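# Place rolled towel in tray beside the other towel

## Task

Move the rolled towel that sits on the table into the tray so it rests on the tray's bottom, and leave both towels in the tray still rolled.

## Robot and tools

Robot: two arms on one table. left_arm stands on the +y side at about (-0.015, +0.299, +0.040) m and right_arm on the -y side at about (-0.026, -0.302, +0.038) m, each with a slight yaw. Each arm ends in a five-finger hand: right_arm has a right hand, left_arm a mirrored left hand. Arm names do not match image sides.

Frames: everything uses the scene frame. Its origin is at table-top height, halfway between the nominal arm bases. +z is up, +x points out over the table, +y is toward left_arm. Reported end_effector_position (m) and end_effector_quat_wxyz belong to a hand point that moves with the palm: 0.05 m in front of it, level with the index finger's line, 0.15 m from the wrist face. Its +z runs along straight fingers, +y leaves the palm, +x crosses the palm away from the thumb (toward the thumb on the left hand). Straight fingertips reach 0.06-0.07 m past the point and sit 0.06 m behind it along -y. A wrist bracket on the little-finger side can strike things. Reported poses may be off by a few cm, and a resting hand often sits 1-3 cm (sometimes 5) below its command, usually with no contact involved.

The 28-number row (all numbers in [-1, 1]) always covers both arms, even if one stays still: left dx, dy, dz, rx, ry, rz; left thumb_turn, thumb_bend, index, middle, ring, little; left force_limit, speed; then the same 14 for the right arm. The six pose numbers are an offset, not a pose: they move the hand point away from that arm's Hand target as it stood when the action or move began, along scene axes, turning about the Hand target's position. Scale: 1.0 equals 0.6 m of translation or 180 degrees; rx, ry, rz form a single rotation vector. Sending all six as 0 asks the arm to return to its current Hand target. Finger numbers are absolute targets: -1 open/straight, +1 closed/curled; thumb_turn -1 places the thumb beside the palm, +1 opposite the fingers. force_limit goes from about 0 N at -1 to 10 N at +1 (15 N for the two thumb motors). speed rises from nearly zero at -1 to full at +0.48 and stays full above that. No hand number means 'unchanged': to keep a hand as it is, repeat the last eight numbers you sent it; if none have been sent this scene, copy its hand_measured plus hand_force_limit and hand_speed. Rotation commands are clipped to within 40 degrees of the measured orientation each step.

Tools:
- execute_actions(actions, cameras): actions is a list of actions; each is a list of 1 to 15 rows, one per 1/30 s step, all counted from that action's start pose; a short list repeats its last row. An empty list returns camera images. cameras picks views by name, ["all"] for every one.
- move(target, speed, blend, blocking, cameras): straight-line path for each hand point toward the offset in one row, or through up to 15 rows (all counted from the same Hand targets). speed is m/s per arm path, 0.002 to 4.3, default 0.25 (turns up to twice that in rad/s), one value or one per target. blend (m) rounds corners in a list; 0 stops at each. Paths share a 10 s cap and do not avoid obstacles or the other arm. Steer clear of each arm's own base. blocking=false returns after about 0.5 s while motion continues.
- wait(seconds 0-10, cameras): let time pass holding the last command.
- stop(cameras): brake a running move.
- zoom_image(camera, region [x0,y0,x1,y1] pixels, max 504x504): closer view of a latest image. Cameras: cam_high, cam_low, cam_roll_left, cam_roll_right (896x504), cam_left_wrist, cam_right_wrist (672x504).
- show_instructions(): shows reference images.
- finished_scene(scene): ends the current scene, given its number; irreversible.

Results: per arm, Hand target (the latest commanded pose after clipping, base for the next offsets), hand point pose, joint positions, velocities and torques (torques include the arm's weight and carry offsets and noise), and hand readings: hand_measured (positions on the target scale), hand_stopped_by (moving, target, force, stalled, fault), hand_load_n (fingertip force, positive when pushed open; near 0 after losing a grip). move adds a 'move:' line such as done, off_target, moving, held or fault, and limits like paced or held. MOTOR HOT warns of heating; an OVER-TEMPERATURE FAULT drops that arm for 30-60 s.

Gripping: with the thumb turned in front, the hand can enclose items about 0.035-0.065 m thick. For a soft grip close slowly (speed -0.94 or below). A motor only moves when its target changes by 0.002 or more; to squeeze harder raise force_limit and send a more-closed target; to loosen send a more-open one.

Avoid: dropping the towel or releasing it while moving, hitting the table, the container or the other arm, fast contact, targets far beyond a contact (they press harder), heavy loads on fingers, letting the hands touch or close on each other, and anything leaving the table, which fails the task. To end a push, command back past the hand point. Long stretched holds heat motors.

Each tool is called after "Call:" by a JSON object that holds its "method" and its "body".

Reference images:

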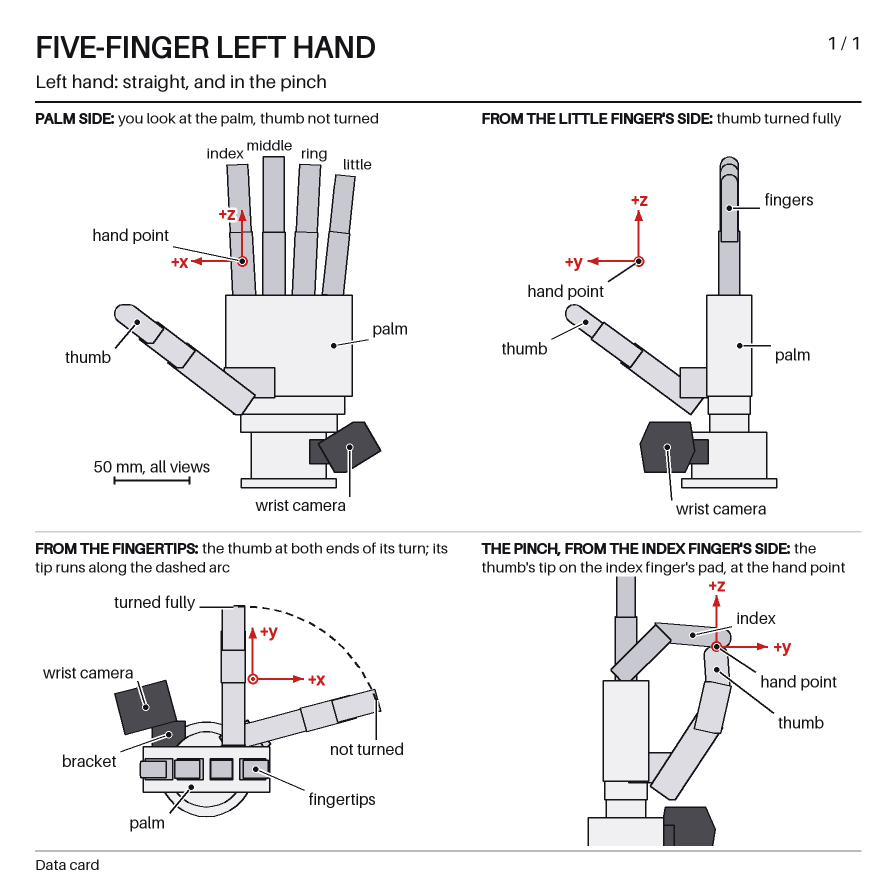

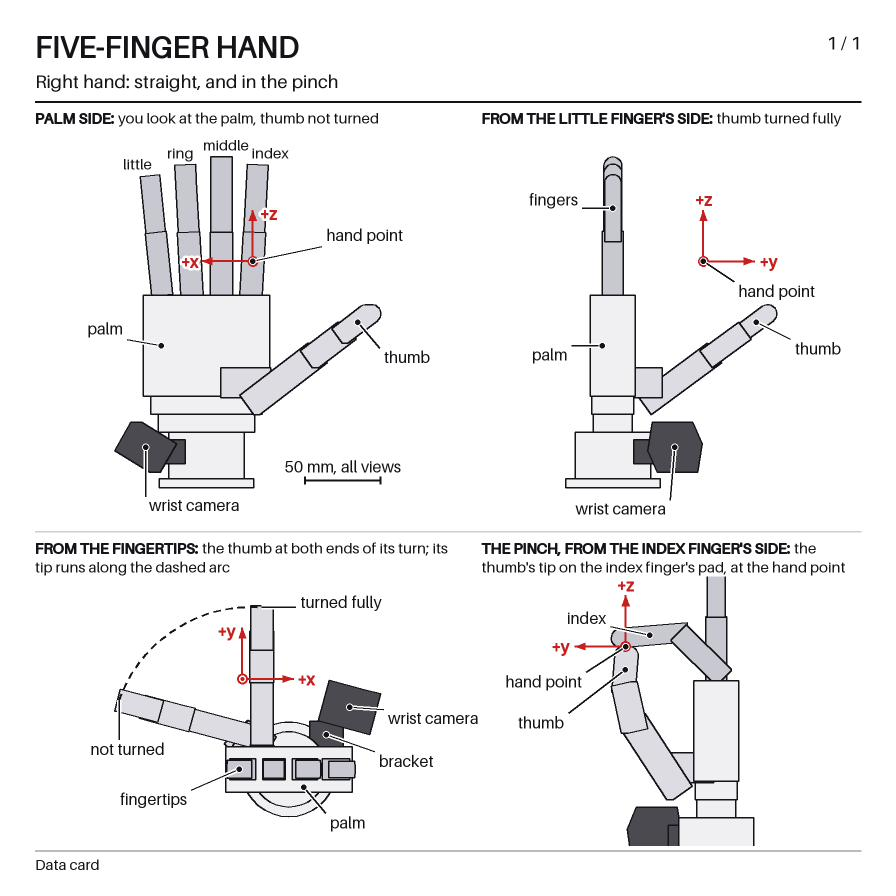

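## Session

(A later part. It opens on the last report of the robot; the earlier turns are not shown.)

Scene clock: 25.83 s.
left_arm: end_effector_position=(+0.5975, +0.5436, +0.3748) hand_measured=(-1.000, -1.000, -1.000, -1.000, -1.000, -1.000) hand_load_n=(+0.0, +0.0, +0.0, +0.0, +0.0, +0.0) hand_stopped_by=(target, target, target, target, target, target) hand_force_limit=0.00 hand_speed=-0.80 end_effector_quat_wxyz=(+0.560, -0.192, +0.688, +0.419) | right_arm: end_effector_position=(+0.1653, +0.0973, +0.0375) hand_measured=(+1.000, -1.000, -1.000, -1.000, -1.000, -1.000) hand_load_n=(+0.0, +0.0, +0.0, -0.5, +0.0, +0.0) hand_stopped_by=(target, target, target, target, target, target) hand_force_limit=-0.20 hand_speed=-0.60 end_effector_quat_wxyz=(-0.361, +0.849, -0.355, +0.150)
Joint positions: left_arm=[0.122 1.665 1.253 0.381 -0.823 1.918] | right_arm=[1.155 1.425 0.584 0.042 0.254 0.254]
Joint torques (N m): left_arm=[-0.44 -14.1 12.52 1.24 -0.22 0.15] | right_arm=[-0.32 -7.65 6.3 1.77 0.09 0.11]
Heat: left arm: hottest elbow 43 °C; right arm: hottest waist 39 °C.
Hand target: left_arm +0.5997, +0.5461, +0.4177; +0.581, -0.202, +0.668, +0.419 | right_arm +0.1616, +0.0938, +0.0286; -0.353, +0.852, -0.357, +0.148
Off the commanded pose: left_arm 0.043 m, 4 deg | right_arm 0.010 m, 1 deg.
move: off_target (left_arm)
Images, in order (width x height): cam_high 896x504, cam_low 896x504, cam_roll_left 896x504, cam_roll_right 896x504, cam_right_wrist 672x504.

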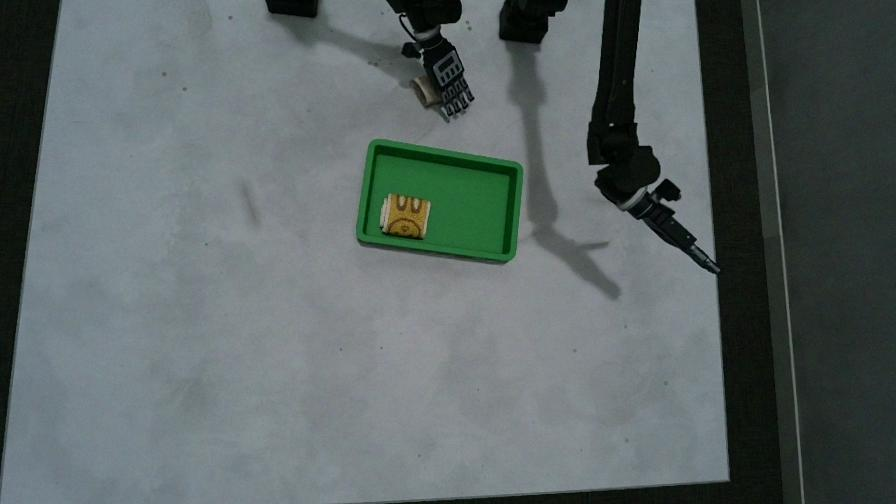

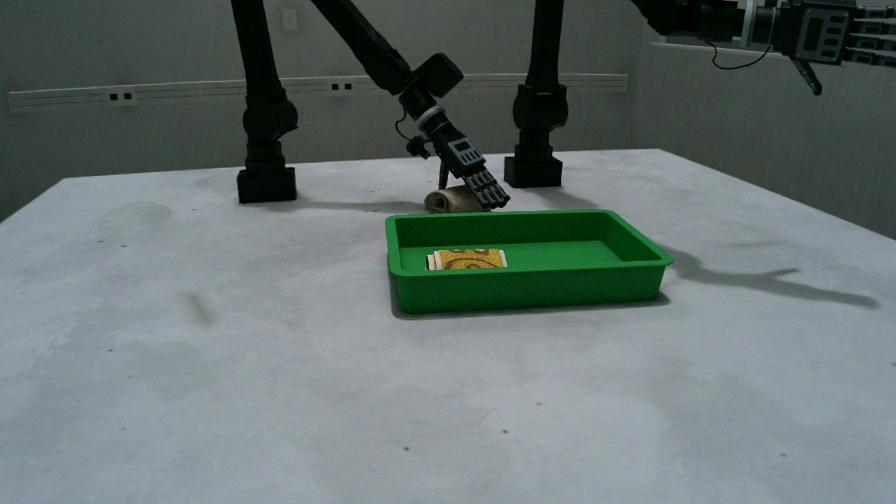

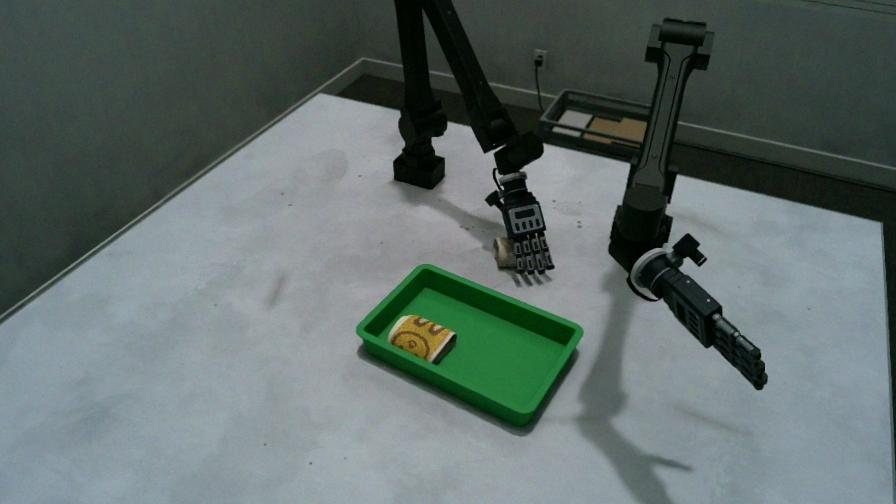

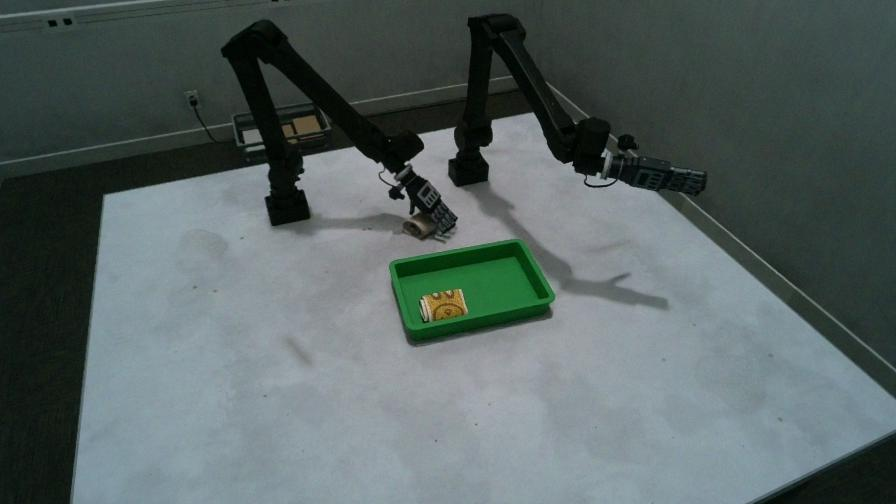

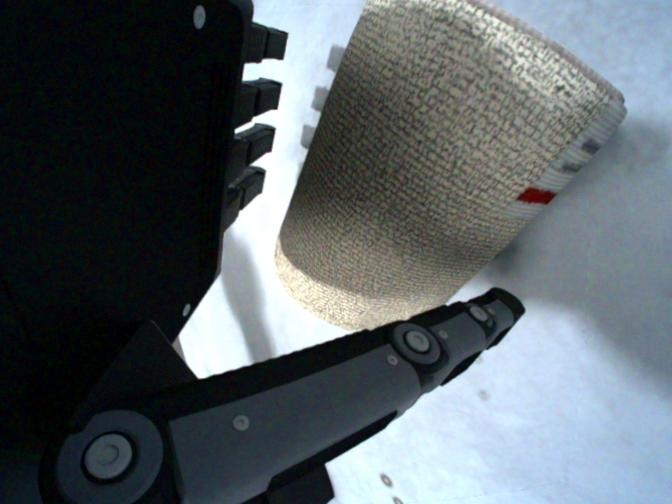

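Call:
{"method": "move", "body": {"target": [[0,0,0,0,0,0, -1,-1,-1,-1,-1,-1,0,-0.8, 0,0,0.08,0,0,0, 1,-1,-1,-1,-1,-1,-0.2,-0.6],[0,0,0,0,0,0, -1,-1,-1,-1,-1,-1,0,-0.8, 0.017,0,0.075,0,0,-0.083, 1,-1,-1,-1,-1,-1,-0.2,-0.6],[0,0,0,0,0,0, -1,-1,-1,-1,-1,-1,0,-0.8, 0.017,0,0.03,0,0,-0.083, 1,-1,-1,-1,-1,-1,-0.2,-0.6]], "speed": 0.15, "blend": [0.01,0.003,0], "cameras": ["cam_high","cam_low","cam_roll_left","cam_roll_right","cam_right_wrist"]}}

Call:
{"method": "zoom_image", "body": {"camera": "cam_high", "region": [390, 30, 490, 130]}}

Call:
{"method": "zoom_image", "body": {"camera": "cam_roll_left", "region": [450, 150, 630, 320]}}

Call:
{"method": "zoom_image", "body": {"camera": "cam_roll_right", "region": [370, 130, 510, 270]}}

Scene clock: 30.73 s.
left_arm: end_effector_position=(+0.5975, +0.5436, +0.3748) hand_measured=(-1.000, -1.000, -1.000, -1.000, -1.000, -1.000) hand_load_n=(+0.0, +0.0, +0.0, -0.5, +0.0, +0.0) hand_stopped_by=(target, target, target, target, target, target) hand_force_limit=0.00 hand_speed=-0.80 end_effector_quat_wxyz=(+0.560, -0.192, +0.688, +0.419) | right_arm: end_effector_position=(+0.1688, +0.0771, +0.0398) hand_measured=(+1.000, -1.000, -1.000, -1.000, -1.000, -1.000) hand_load_n=(+0.0, +0.0, +0.0, +0.0, +0.0, +0.0) hand_stopped_by=(target, target, target, target, target, target) hand_force_limit=-0.20 hand_speed=-0.60 end_effector_quat_wxyz=(-0.316, +0.806, -0.461, +0.197)
Joint positions: left_arm=[0.122 1.665 1.253 0.381 -0.823 1.918] | right_arm=[1.197 1.4 0.61 -0.144 0.452 0.496]
Joint torques (N m): left_arm=[-0.26 -14.33 12.41 1.25 -0.19 0.18] | right_arm=[-0.15 -7.59 9.28 2.19 0.36 0.13]
Heat: left arm: hottest elbow 43 °C; right arm: hottest waist 39 °C.
Hand target: left_arm +0.5997, +0.5461, +0.4177; +0.581, -0.202, +0.668, +0.419 | right_arm +0.1719, +0.0937, +0.0466; -0.331, +0.798, -0.465, +0.193
Off the commanded pose: left_arm 0.043 m, 4 deg | right_arm 0.018 m, 2 deg.
move: off_target (left_arm, right_arm)
Images, in order (width x height): cam_high 896x504, cam_low 896x504, cam_roll_left 896x504, cam_roll_right 896x504, cam_right_wrist 672x504.

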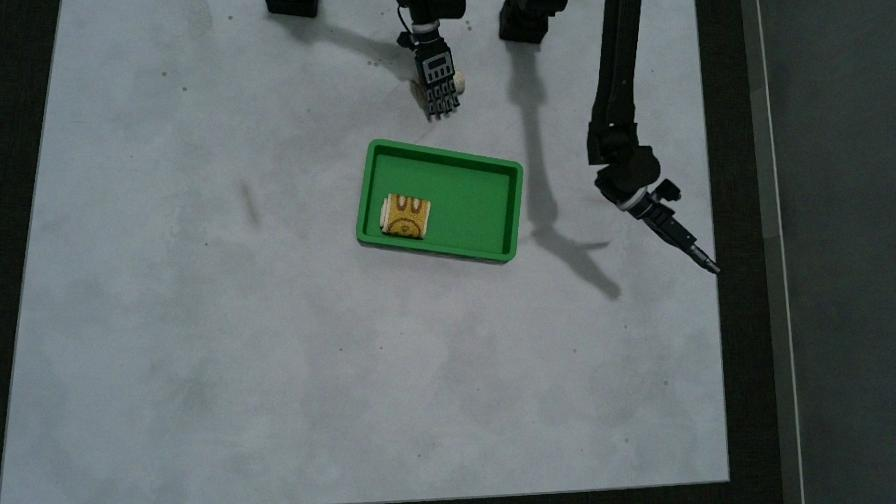

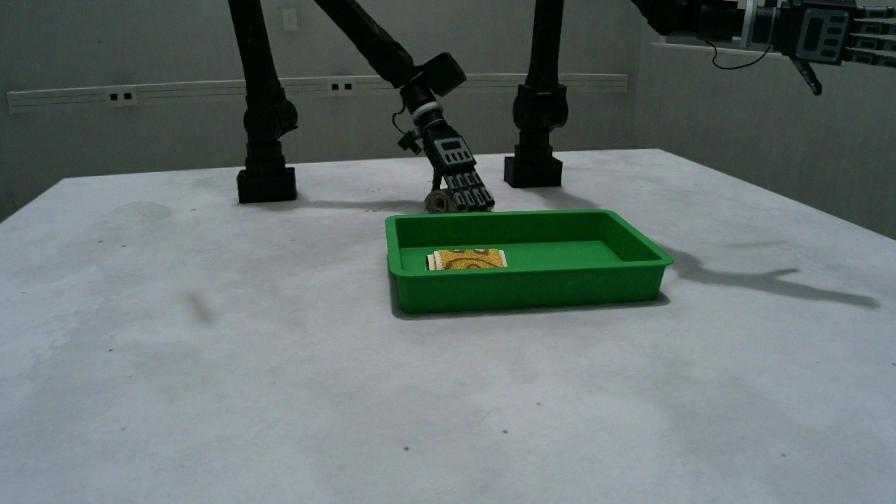

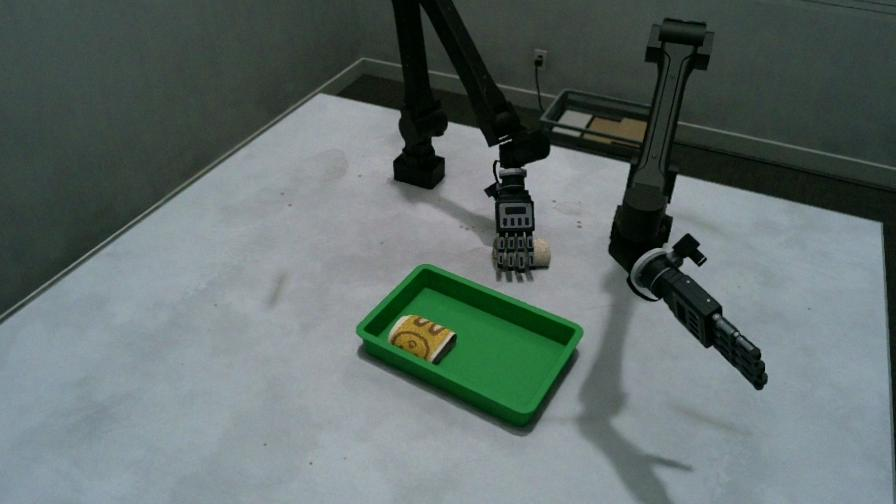

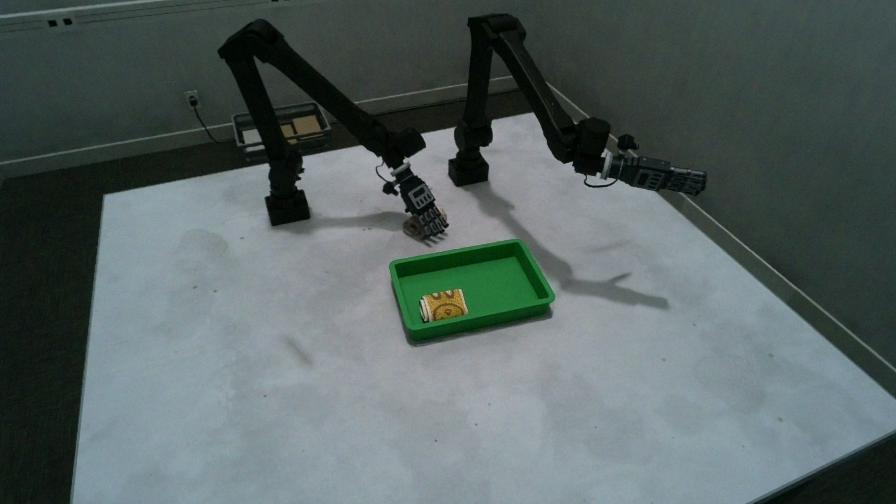

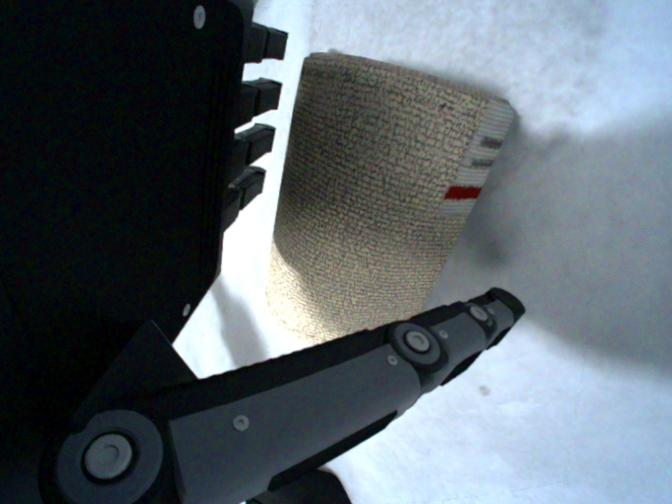

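Scaled by 5.040 from the camera's 896x504 image, which has a finer 1280x720 frame.

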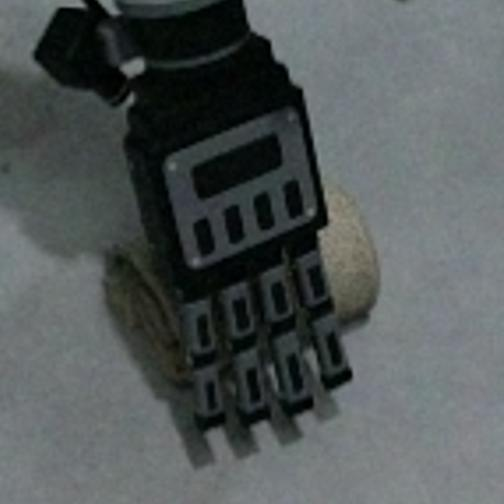

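Scaled by 2.800 from the camera's 896x504 image, which has a finer 1280x720 frame.

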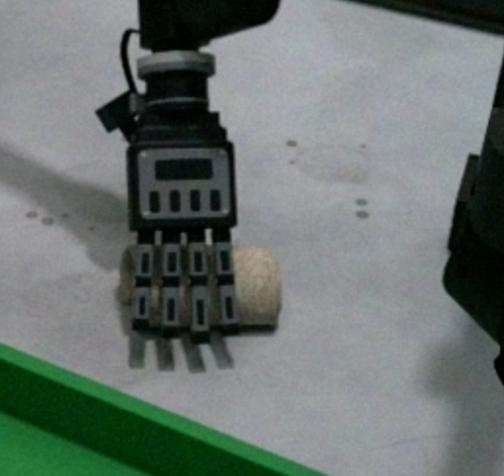

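Scaled by 3.600 from the camera's 896x504 image, which has a finer 1280x720 frame.

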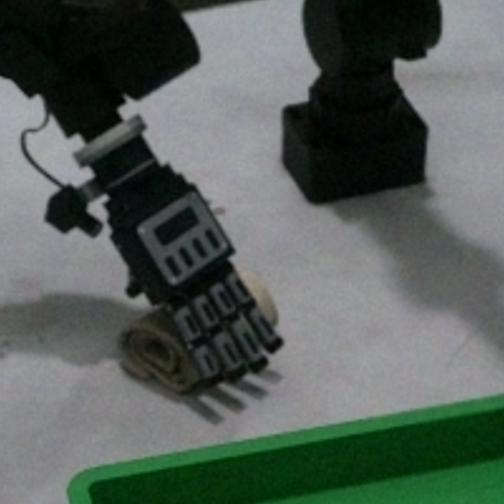

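Call:
{"method": "move", "body": {"target": [0,0,0,0,0,0, -1,-1,-1,-1,-1,-1,0,-0.8, 0.007,0.004,-0.02,0,0,0, 1,-1,-1,-1,-1,-1,-0.2,-0.6], "speed": 0.1, "cameras": ["cam_high","cam_roll_left","cam_right_wrist"]}}

Call:
{"method": "zoom_image", "body": {"camera": "cam_high", "region": [390, 30, 490, 130]}}

Call:
{"method": "zoom_image", "body": {"camera": "cam_roll_left", "region": [450, 150, 630, 320]}}

Scene clock: 32.50 s.
left_arm: end_effector_position=(+0.5975, +0.5436, +0.3748) hand_measured=(-1.000, -1.000, -1.000, -1.000, -1.000, -1.000) hand_load_n=(+0.0, +0.0, +0.0, +0.0, +0.0, +0.0) hand_stopped_by=(target, target, target, target, target, target) hand_force_limit=0.00 hand_speed=-0.80 end_effector_quat_wxyz=(+0.560, -0.192, +0.688, +0.419) | right_arm: end_effector_position=(+0.1710, +0.0829, +0.0302) hand_measured=(+1.000, -1.000, -1.000, -1.000, -1.000, -1.000) hand_load_n=(+0.0, +0.0, +0.0, +0.0, +0.0, -0.5) hand_stopped_by=(target, target, target, target, target, target) hand_force_limit=-0.20 hand_speed=-0.60 end_effector_quat_wxyz=(-0.319, +0.804, -0.462, +0.196)
Joint positions: left_arm=[0.122 1.665 1.253 0.381 -0.823 1.918] | right_arm=[1.197 1.439 0.61 -0.097 0.452 0.496]
Joint torques (N m): left_arm=[0.44 -14.04 12.53 1.28 -0.22 0.17] | right_arm=[-0.56 -7.47 8.81 2.28 0.17 0.09]
Heat: left arm: hottest elbow 44 °C; right arm: hottest waist 39 °C.
Hand target: left_arm +0.5997, +0.5461, +0.4177; +0.581, -0.202, +0.668, +0.419 | right_arm +0.1761, +0.0961, +0.0347; -0.331, +0.798, -0.465, +0.193
Off the commanded pose: left_arm 0.043 m, 4 deg | right_arm 0.015 m, 2 deg.
move: off_target (left_arm, right_arm)
Images, in order (width x height): cam_high 896x504, cam_roll_left 896x504, cam_right_wrist 672x504.

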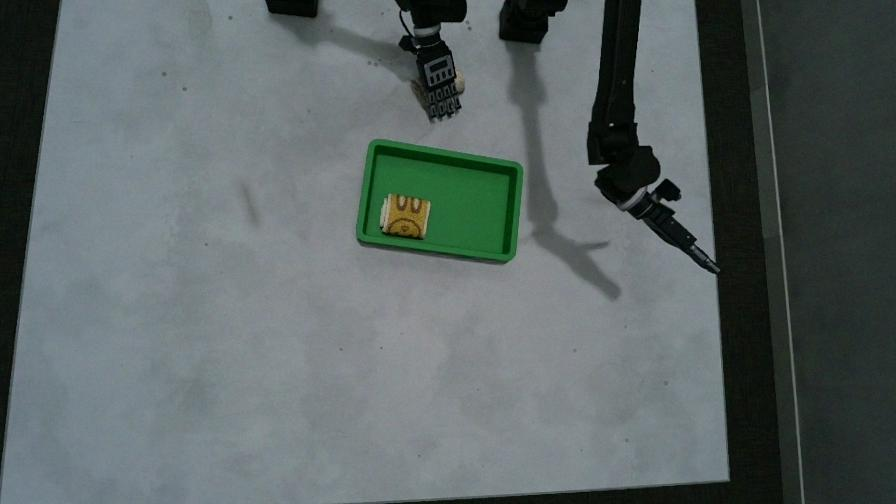

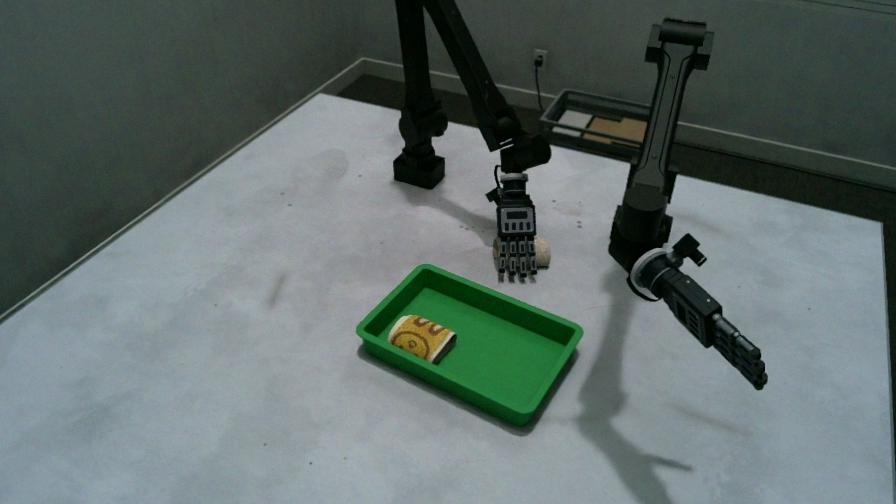

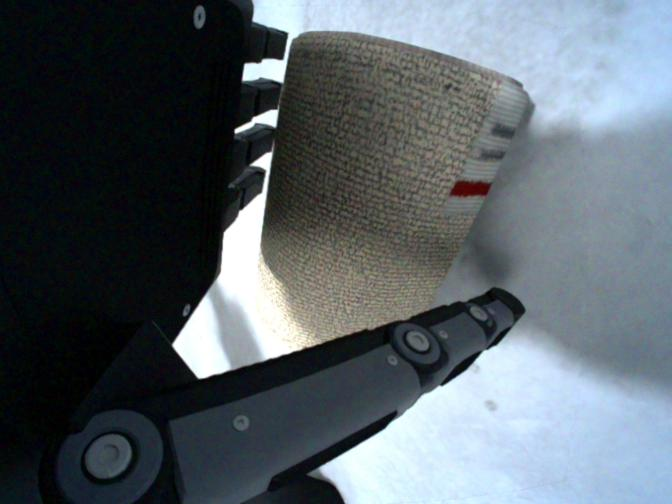

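Scaled by 5.040 from the camera's 896x504 image, which has a finer 1280x720 frame.

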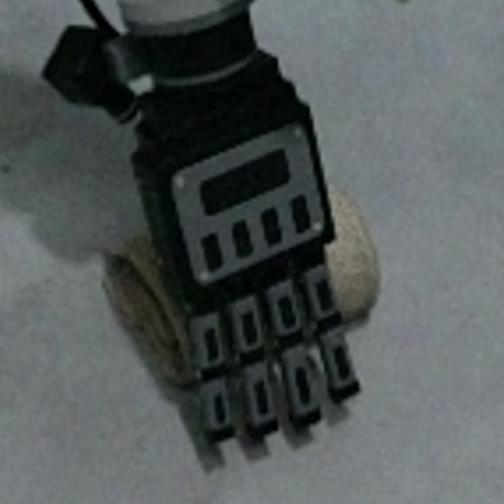

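Scaled by 2.800 from the camera's 896x504 image, which has a finer 1280x720 frame.

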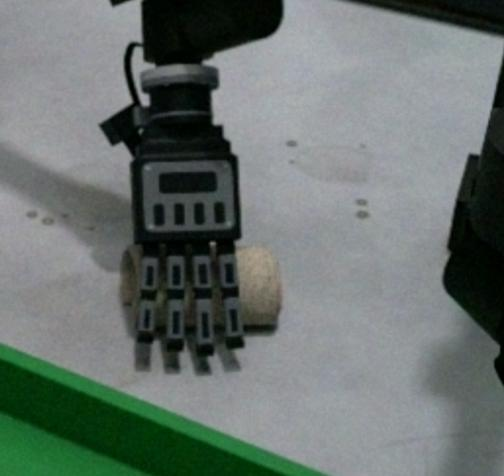

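Call:
{"method": "move", "body": {"target": [0,0,0,0,0,0, -1,-1,-1,-1,-1,-1,0,-0.8, 0.013,0.016,0.010,0,0,0, 1,-1,-1,-1,-1,-1,-0.2,-0.6], "speed": 0.1, "cameras": ["cam_high","cam_roll_left","cam_right_wrist"]}}

Call:
{"method": "zoom_image", "body": {"camera": "cam_high", "region": [390, 30, 490, 130]}}

Call:
{"method": "zoom_image", "body": {"camera": "cam_roll_left", "region": [450, 150, 630, 320]}}

Scene clock: 34.07 s.
left_arm: end_effector_position=(+0.5975, +0.5436, +0.3748) hand_measured=(-1.000, -1.000, -1.000, -1.000, -1.000, -1.000) hand_load_n=(+0.0, +0.0, +0.0, +0.0, +0.0, +0.0) hand_stopped_by=(target, target, target, target, target, target) hand_force_limit=0.00 hand_speed=-0.80 end_effector_quat_wxyz=(+0.560, -0.192, +0.688, +0.419) | right_arm: end_effector_position=(+0.1731, +0.0883, +0.0312) hand_measured=(+1.000, -1.000, -1.000, -1.000, -1.000, -1.000) hand_load_n=(+0.0, -0.5, +0.0, +0.0, +0.0, +0.0) hand_stopped_by=(target, target, target, target, target, target) hand_force_limit=-0.20 hand_speed=-0.60 end_effector_quat_wxyz=(-0.321, +0.804, -0.462, +0.194)
Joint positions: left_arm=[0.122 1.665 1.253 0.381 -0.823 1.918] | right_arm=[1.195 1.449 0.624 -0.097 0.446 0.496]
Joint torques (N m): left_arm=[-0.32 -14.33 12.44 1.28 -0.23 0.16] | right_arm=[-1.55 -7.12 10.85 1.37 0.18 0]
Heat: left arm: hottest elbow 44 °C; right arm: hottest waist 39 °C.
Hand target: left_arm +0.5997, +0.5461, +0.4177; +0.581, -0.202, +0.668, +0.419 | right_arm +0.1838, +0.1057, +0.0406; -0.331, +0.798, -0.465, +0.193
Off the commanded pose: left_arm 0.043 m, 4 deg | right_arm 0.023 m, 1 deg.
move: off_target (left_arm, right_arm)
Images, in order (width x height): cam_high 896x504, cam_roll_left 896x504, cam_right_wrist 672x504.

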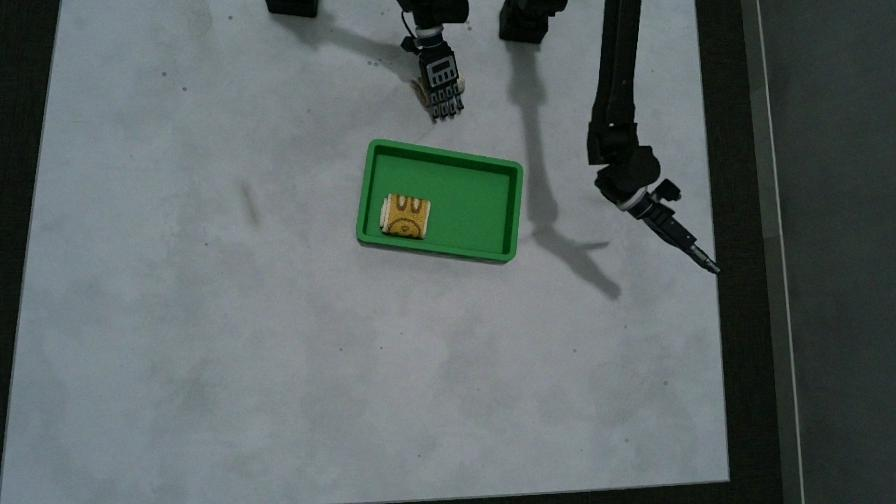

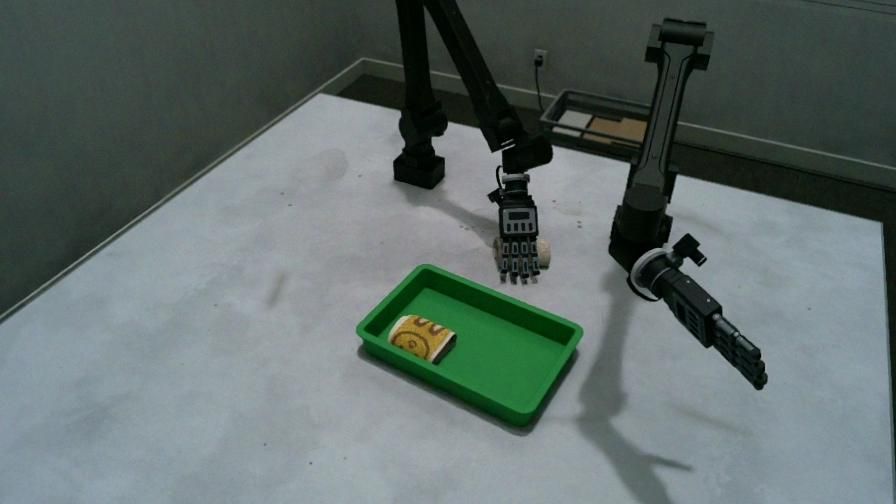

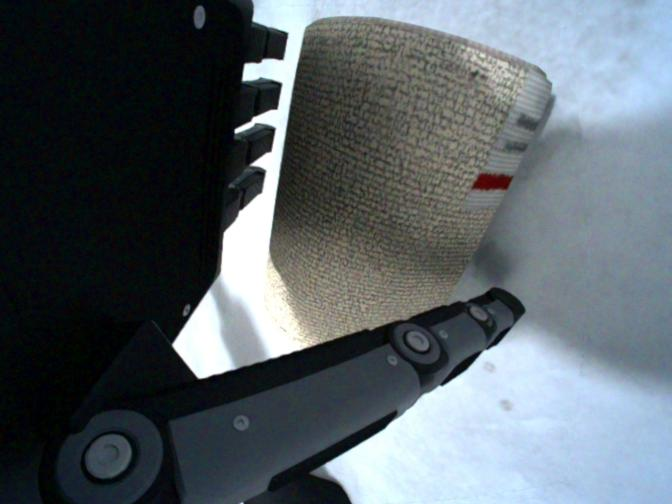

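Scaled by 5.040 from the camera's 896x504 image, which has a finer 1280x720 frame.

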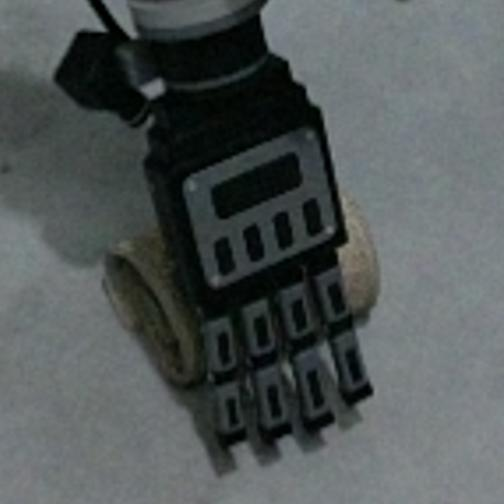

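Scaled by 2.800 from the camera's 896x504 image, which has a finer 1280x720 frame.

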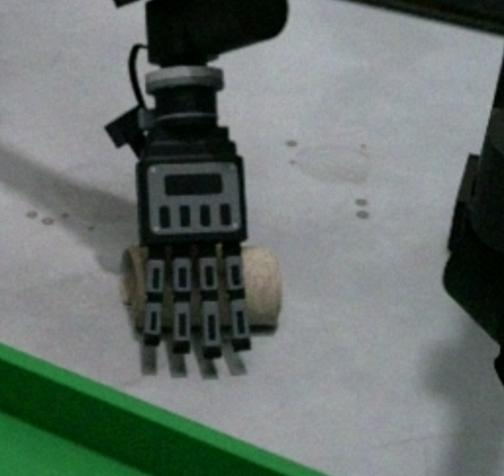

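Call:
{"method": "move", "body": {"target": [[0,0,0,0,0,0, -1,-1,-1,-1,-1,-1,0,-0.8, 0,0,0.011,0,0,0, 1,-1,-1,-1,-1,-1,-0.1,-0.8],[0,0,0,0,0,0, -1,-1,-1,-1,-1,-1,0,-0.8, 0,0,0.011,0,0,0, 1,0.3,0.5,0.5,0.5,0.5,-0.1,-0.8]], "speed": 0.1, "cameras": ["cam_high","cam_low","cam_roll_left","cam_roll_right","cam_right_wrist"]}}

Call:
{"method": "zoom_image", "body": {"camera": "cam_low", "region": [400, 100, 550, 250]}}

Call:
{"method": "zoom_image", "body": {"camera": "cam_roll_left", "region": [450, 150, 630, 320]}}

Scene clock: 39.00 s.
left_arm: end_effector_position=(+0.5975, +0.5436, +0.3748) hand_measured=(-1.000, -1.000, -1.000, -1.000, -1.000, -1.000) hand_load_n=(+0.0, +0.0, +0.0, +0.0, +0.0, +0.0) hand_stopped_by=(target, target, target, target, target, target) hand_force_limit=0.00 hand_speed=-0.80 end_effector_quat_wxyz=(+0.560, -0.192, +0.688, +0.419) | right_arm: end_effector_position=(+0.1752, +0.0917, +0.0349) hand_measured=(+1.000, -0.528, -0.042, -0.058, +0.032, +0.478) hand_load_n=(+4.0, +5.5, +2.0, +0.5, +0.0, +5.0) hand_stopped_by=(target, force, force, force, force, force) hand_force_limit=-0.10 hand_speed=-0.80 end_effector_quat_wxyz=(-0.319, +0.804, -0.463, +0.193)
Joint positions: left_arm=[0.122 1.665 1.253 0.381 -0.823 1.918] | right_arm=[1.193 1.45 0.64 -0.115 0.445 0.496]
Joint torques (N m): left_arm=[-0.67 -14.04 12.51 1.29 -0.23 0.17] | right_arm=[-1.32 -9.47 10.15 1.21 0.23 -0.01]
Heat: left arm: hottest elbow 44 °C; right arm: hottest waist 39 °C.
Hand target: left_arm +0.5997, +0.5461, +0.4177; +0.581, -0.202, +0.668, +0.419 | right_arm +0.1840, +0.1057, +0.0472; -0.331, +0.798, -0.465, +0.193
Off the commanded pose: left_arm 0.043 m, 4 deg | right_arm 0.021 m, 1 deg.
move: off_target (left_arm, right_arm); target 2's new numbers were sent with right_arm's hand 0.027 m and 2 deg from that target
Images, in order (width x height): cam_high 896x504, cam_low 896x504, cam_roll_left 896x504, cam_roll_right 896x504, cam_right_wrist 672x504.

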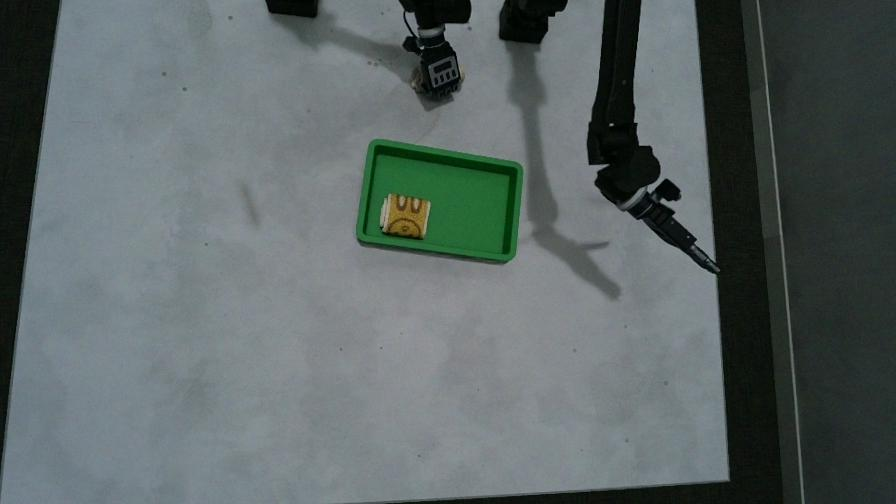

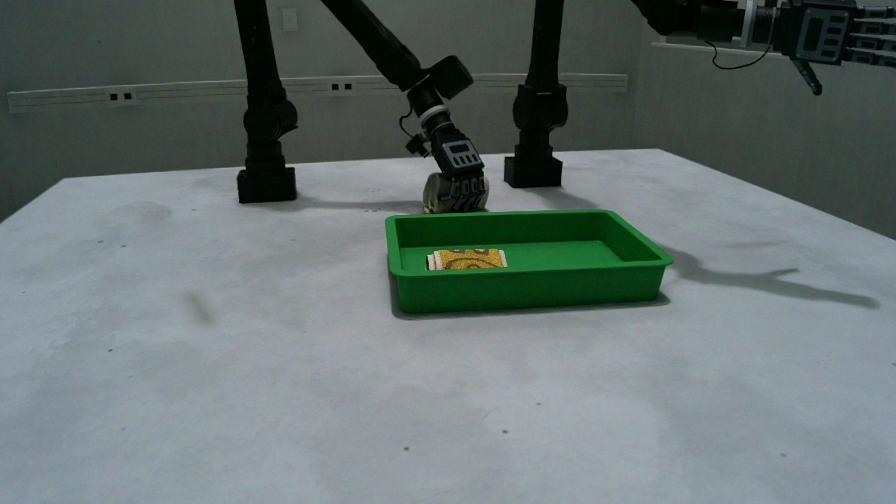

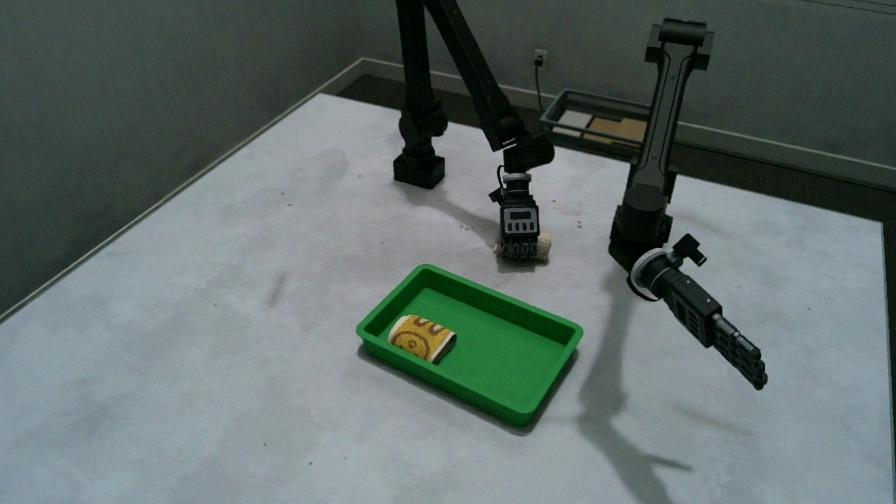

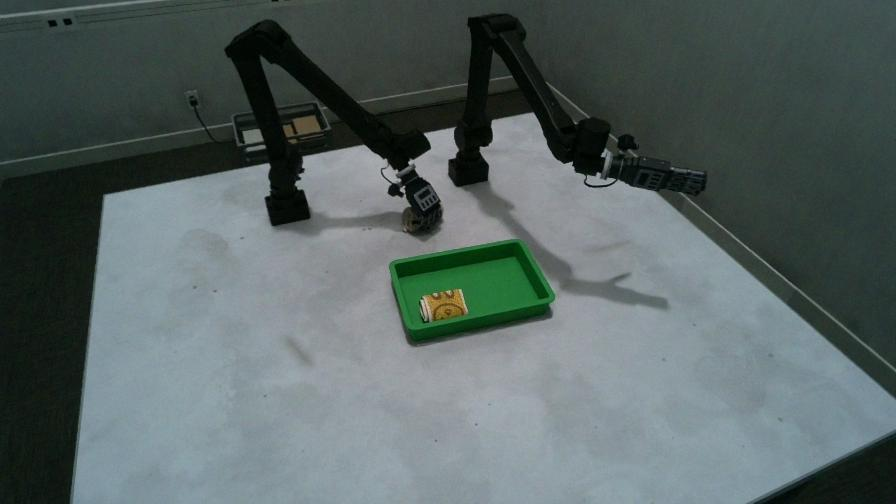

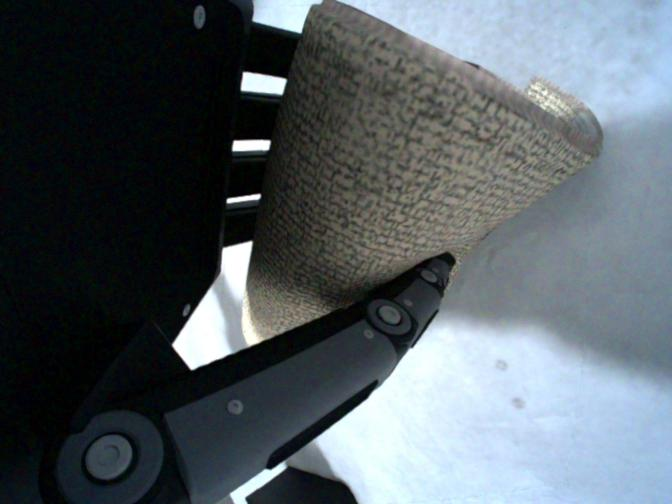

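Scaled by 3.360 from the camera's 896x504 image, which has a finer 1280x720 frame.

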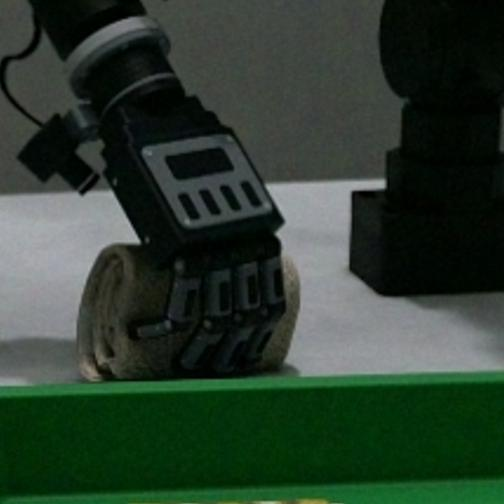

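Scaled by 2.800 from the camera's 896x504 image, which has a finer 1280x720 frame.

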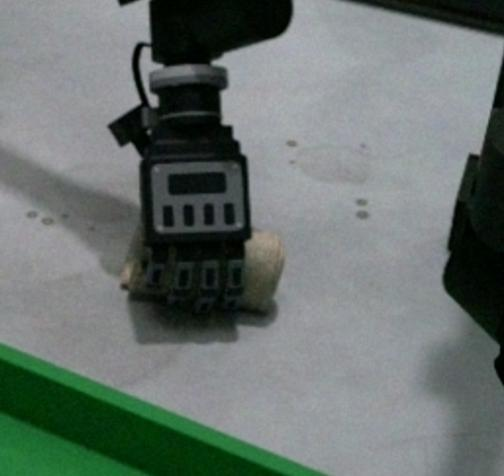

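Call:
{"method": "move", "body": {"target": [0,0,0,0,0,0, -1,-1,-1,-1,-1,-1,0,-0.8, 0,0,0.0,0,0,0, 1,0.3,0.45,0.45,0.45,0.5,0.0,-0.8], "speed": 0.1}}

Scene clock: 40.00 s.
left_arm: end_effector_position=(+0.5975, +0.5436, +0.3748) hand_measured=(-1.000, -1.000, -1.000, -1.000, -1.000, -1.000) hand_load_n=(+0.0, +0.0, +0.0, +0.0, +0.0, +0.0) hand_stopped_by=(target, target, target, target, target, target) hand_force_limit=0.00 hand_speed=-0.80 end_effector_quat_wxyz=(+0.560, -0.192, +0.688, +0.419) | right_arm: end_effector_position=(+0.1752, +0.0917, +0.0349) hand_measured=(+1.000, -0.530, +0.030, +0.124, +0.268, +0.478) hand_load_n=(+4.5, +10.5, +0.5, +3.5, +5.5, +0.0) hand_stopped_by=(target, force, force, force, force, force) hand_force_limit=0.00 hand_speed=-0.80 end_effector_quat_wxyz=(-0.319, +0.804, -0.463, +0.193)
Joint positions: left_arm=[0.122 1.665 1.253 0.381 -0.823 1.918] | right_arm=[1.193 1.45 0.64 -0.115 0.445 0.496]
Joint torques (N m): left_arm=[0.15 -13.74 12.48 1.32 -0.21 0.14] | right_arm=[-1.2 -9.41 10.11 1.18 0.21 -0.02]
Heat: left arm: hottest elbow 45 °C; right arm: hottest waist 39 °C.
Hand target: left_arm +0.5997, +0.5461, +0.4177; +0.581, -0.202, +0.668, +0.419 | right_arm +0.1840, +0.1057, +0.0472; -0.331, +0.798, -0.465, +0.193
Off the commanded pose: left_arm 0.043 m, 4 deg | right_arm 0.021 m, 1 deg.
move: off_target (left_arm, right_arm)


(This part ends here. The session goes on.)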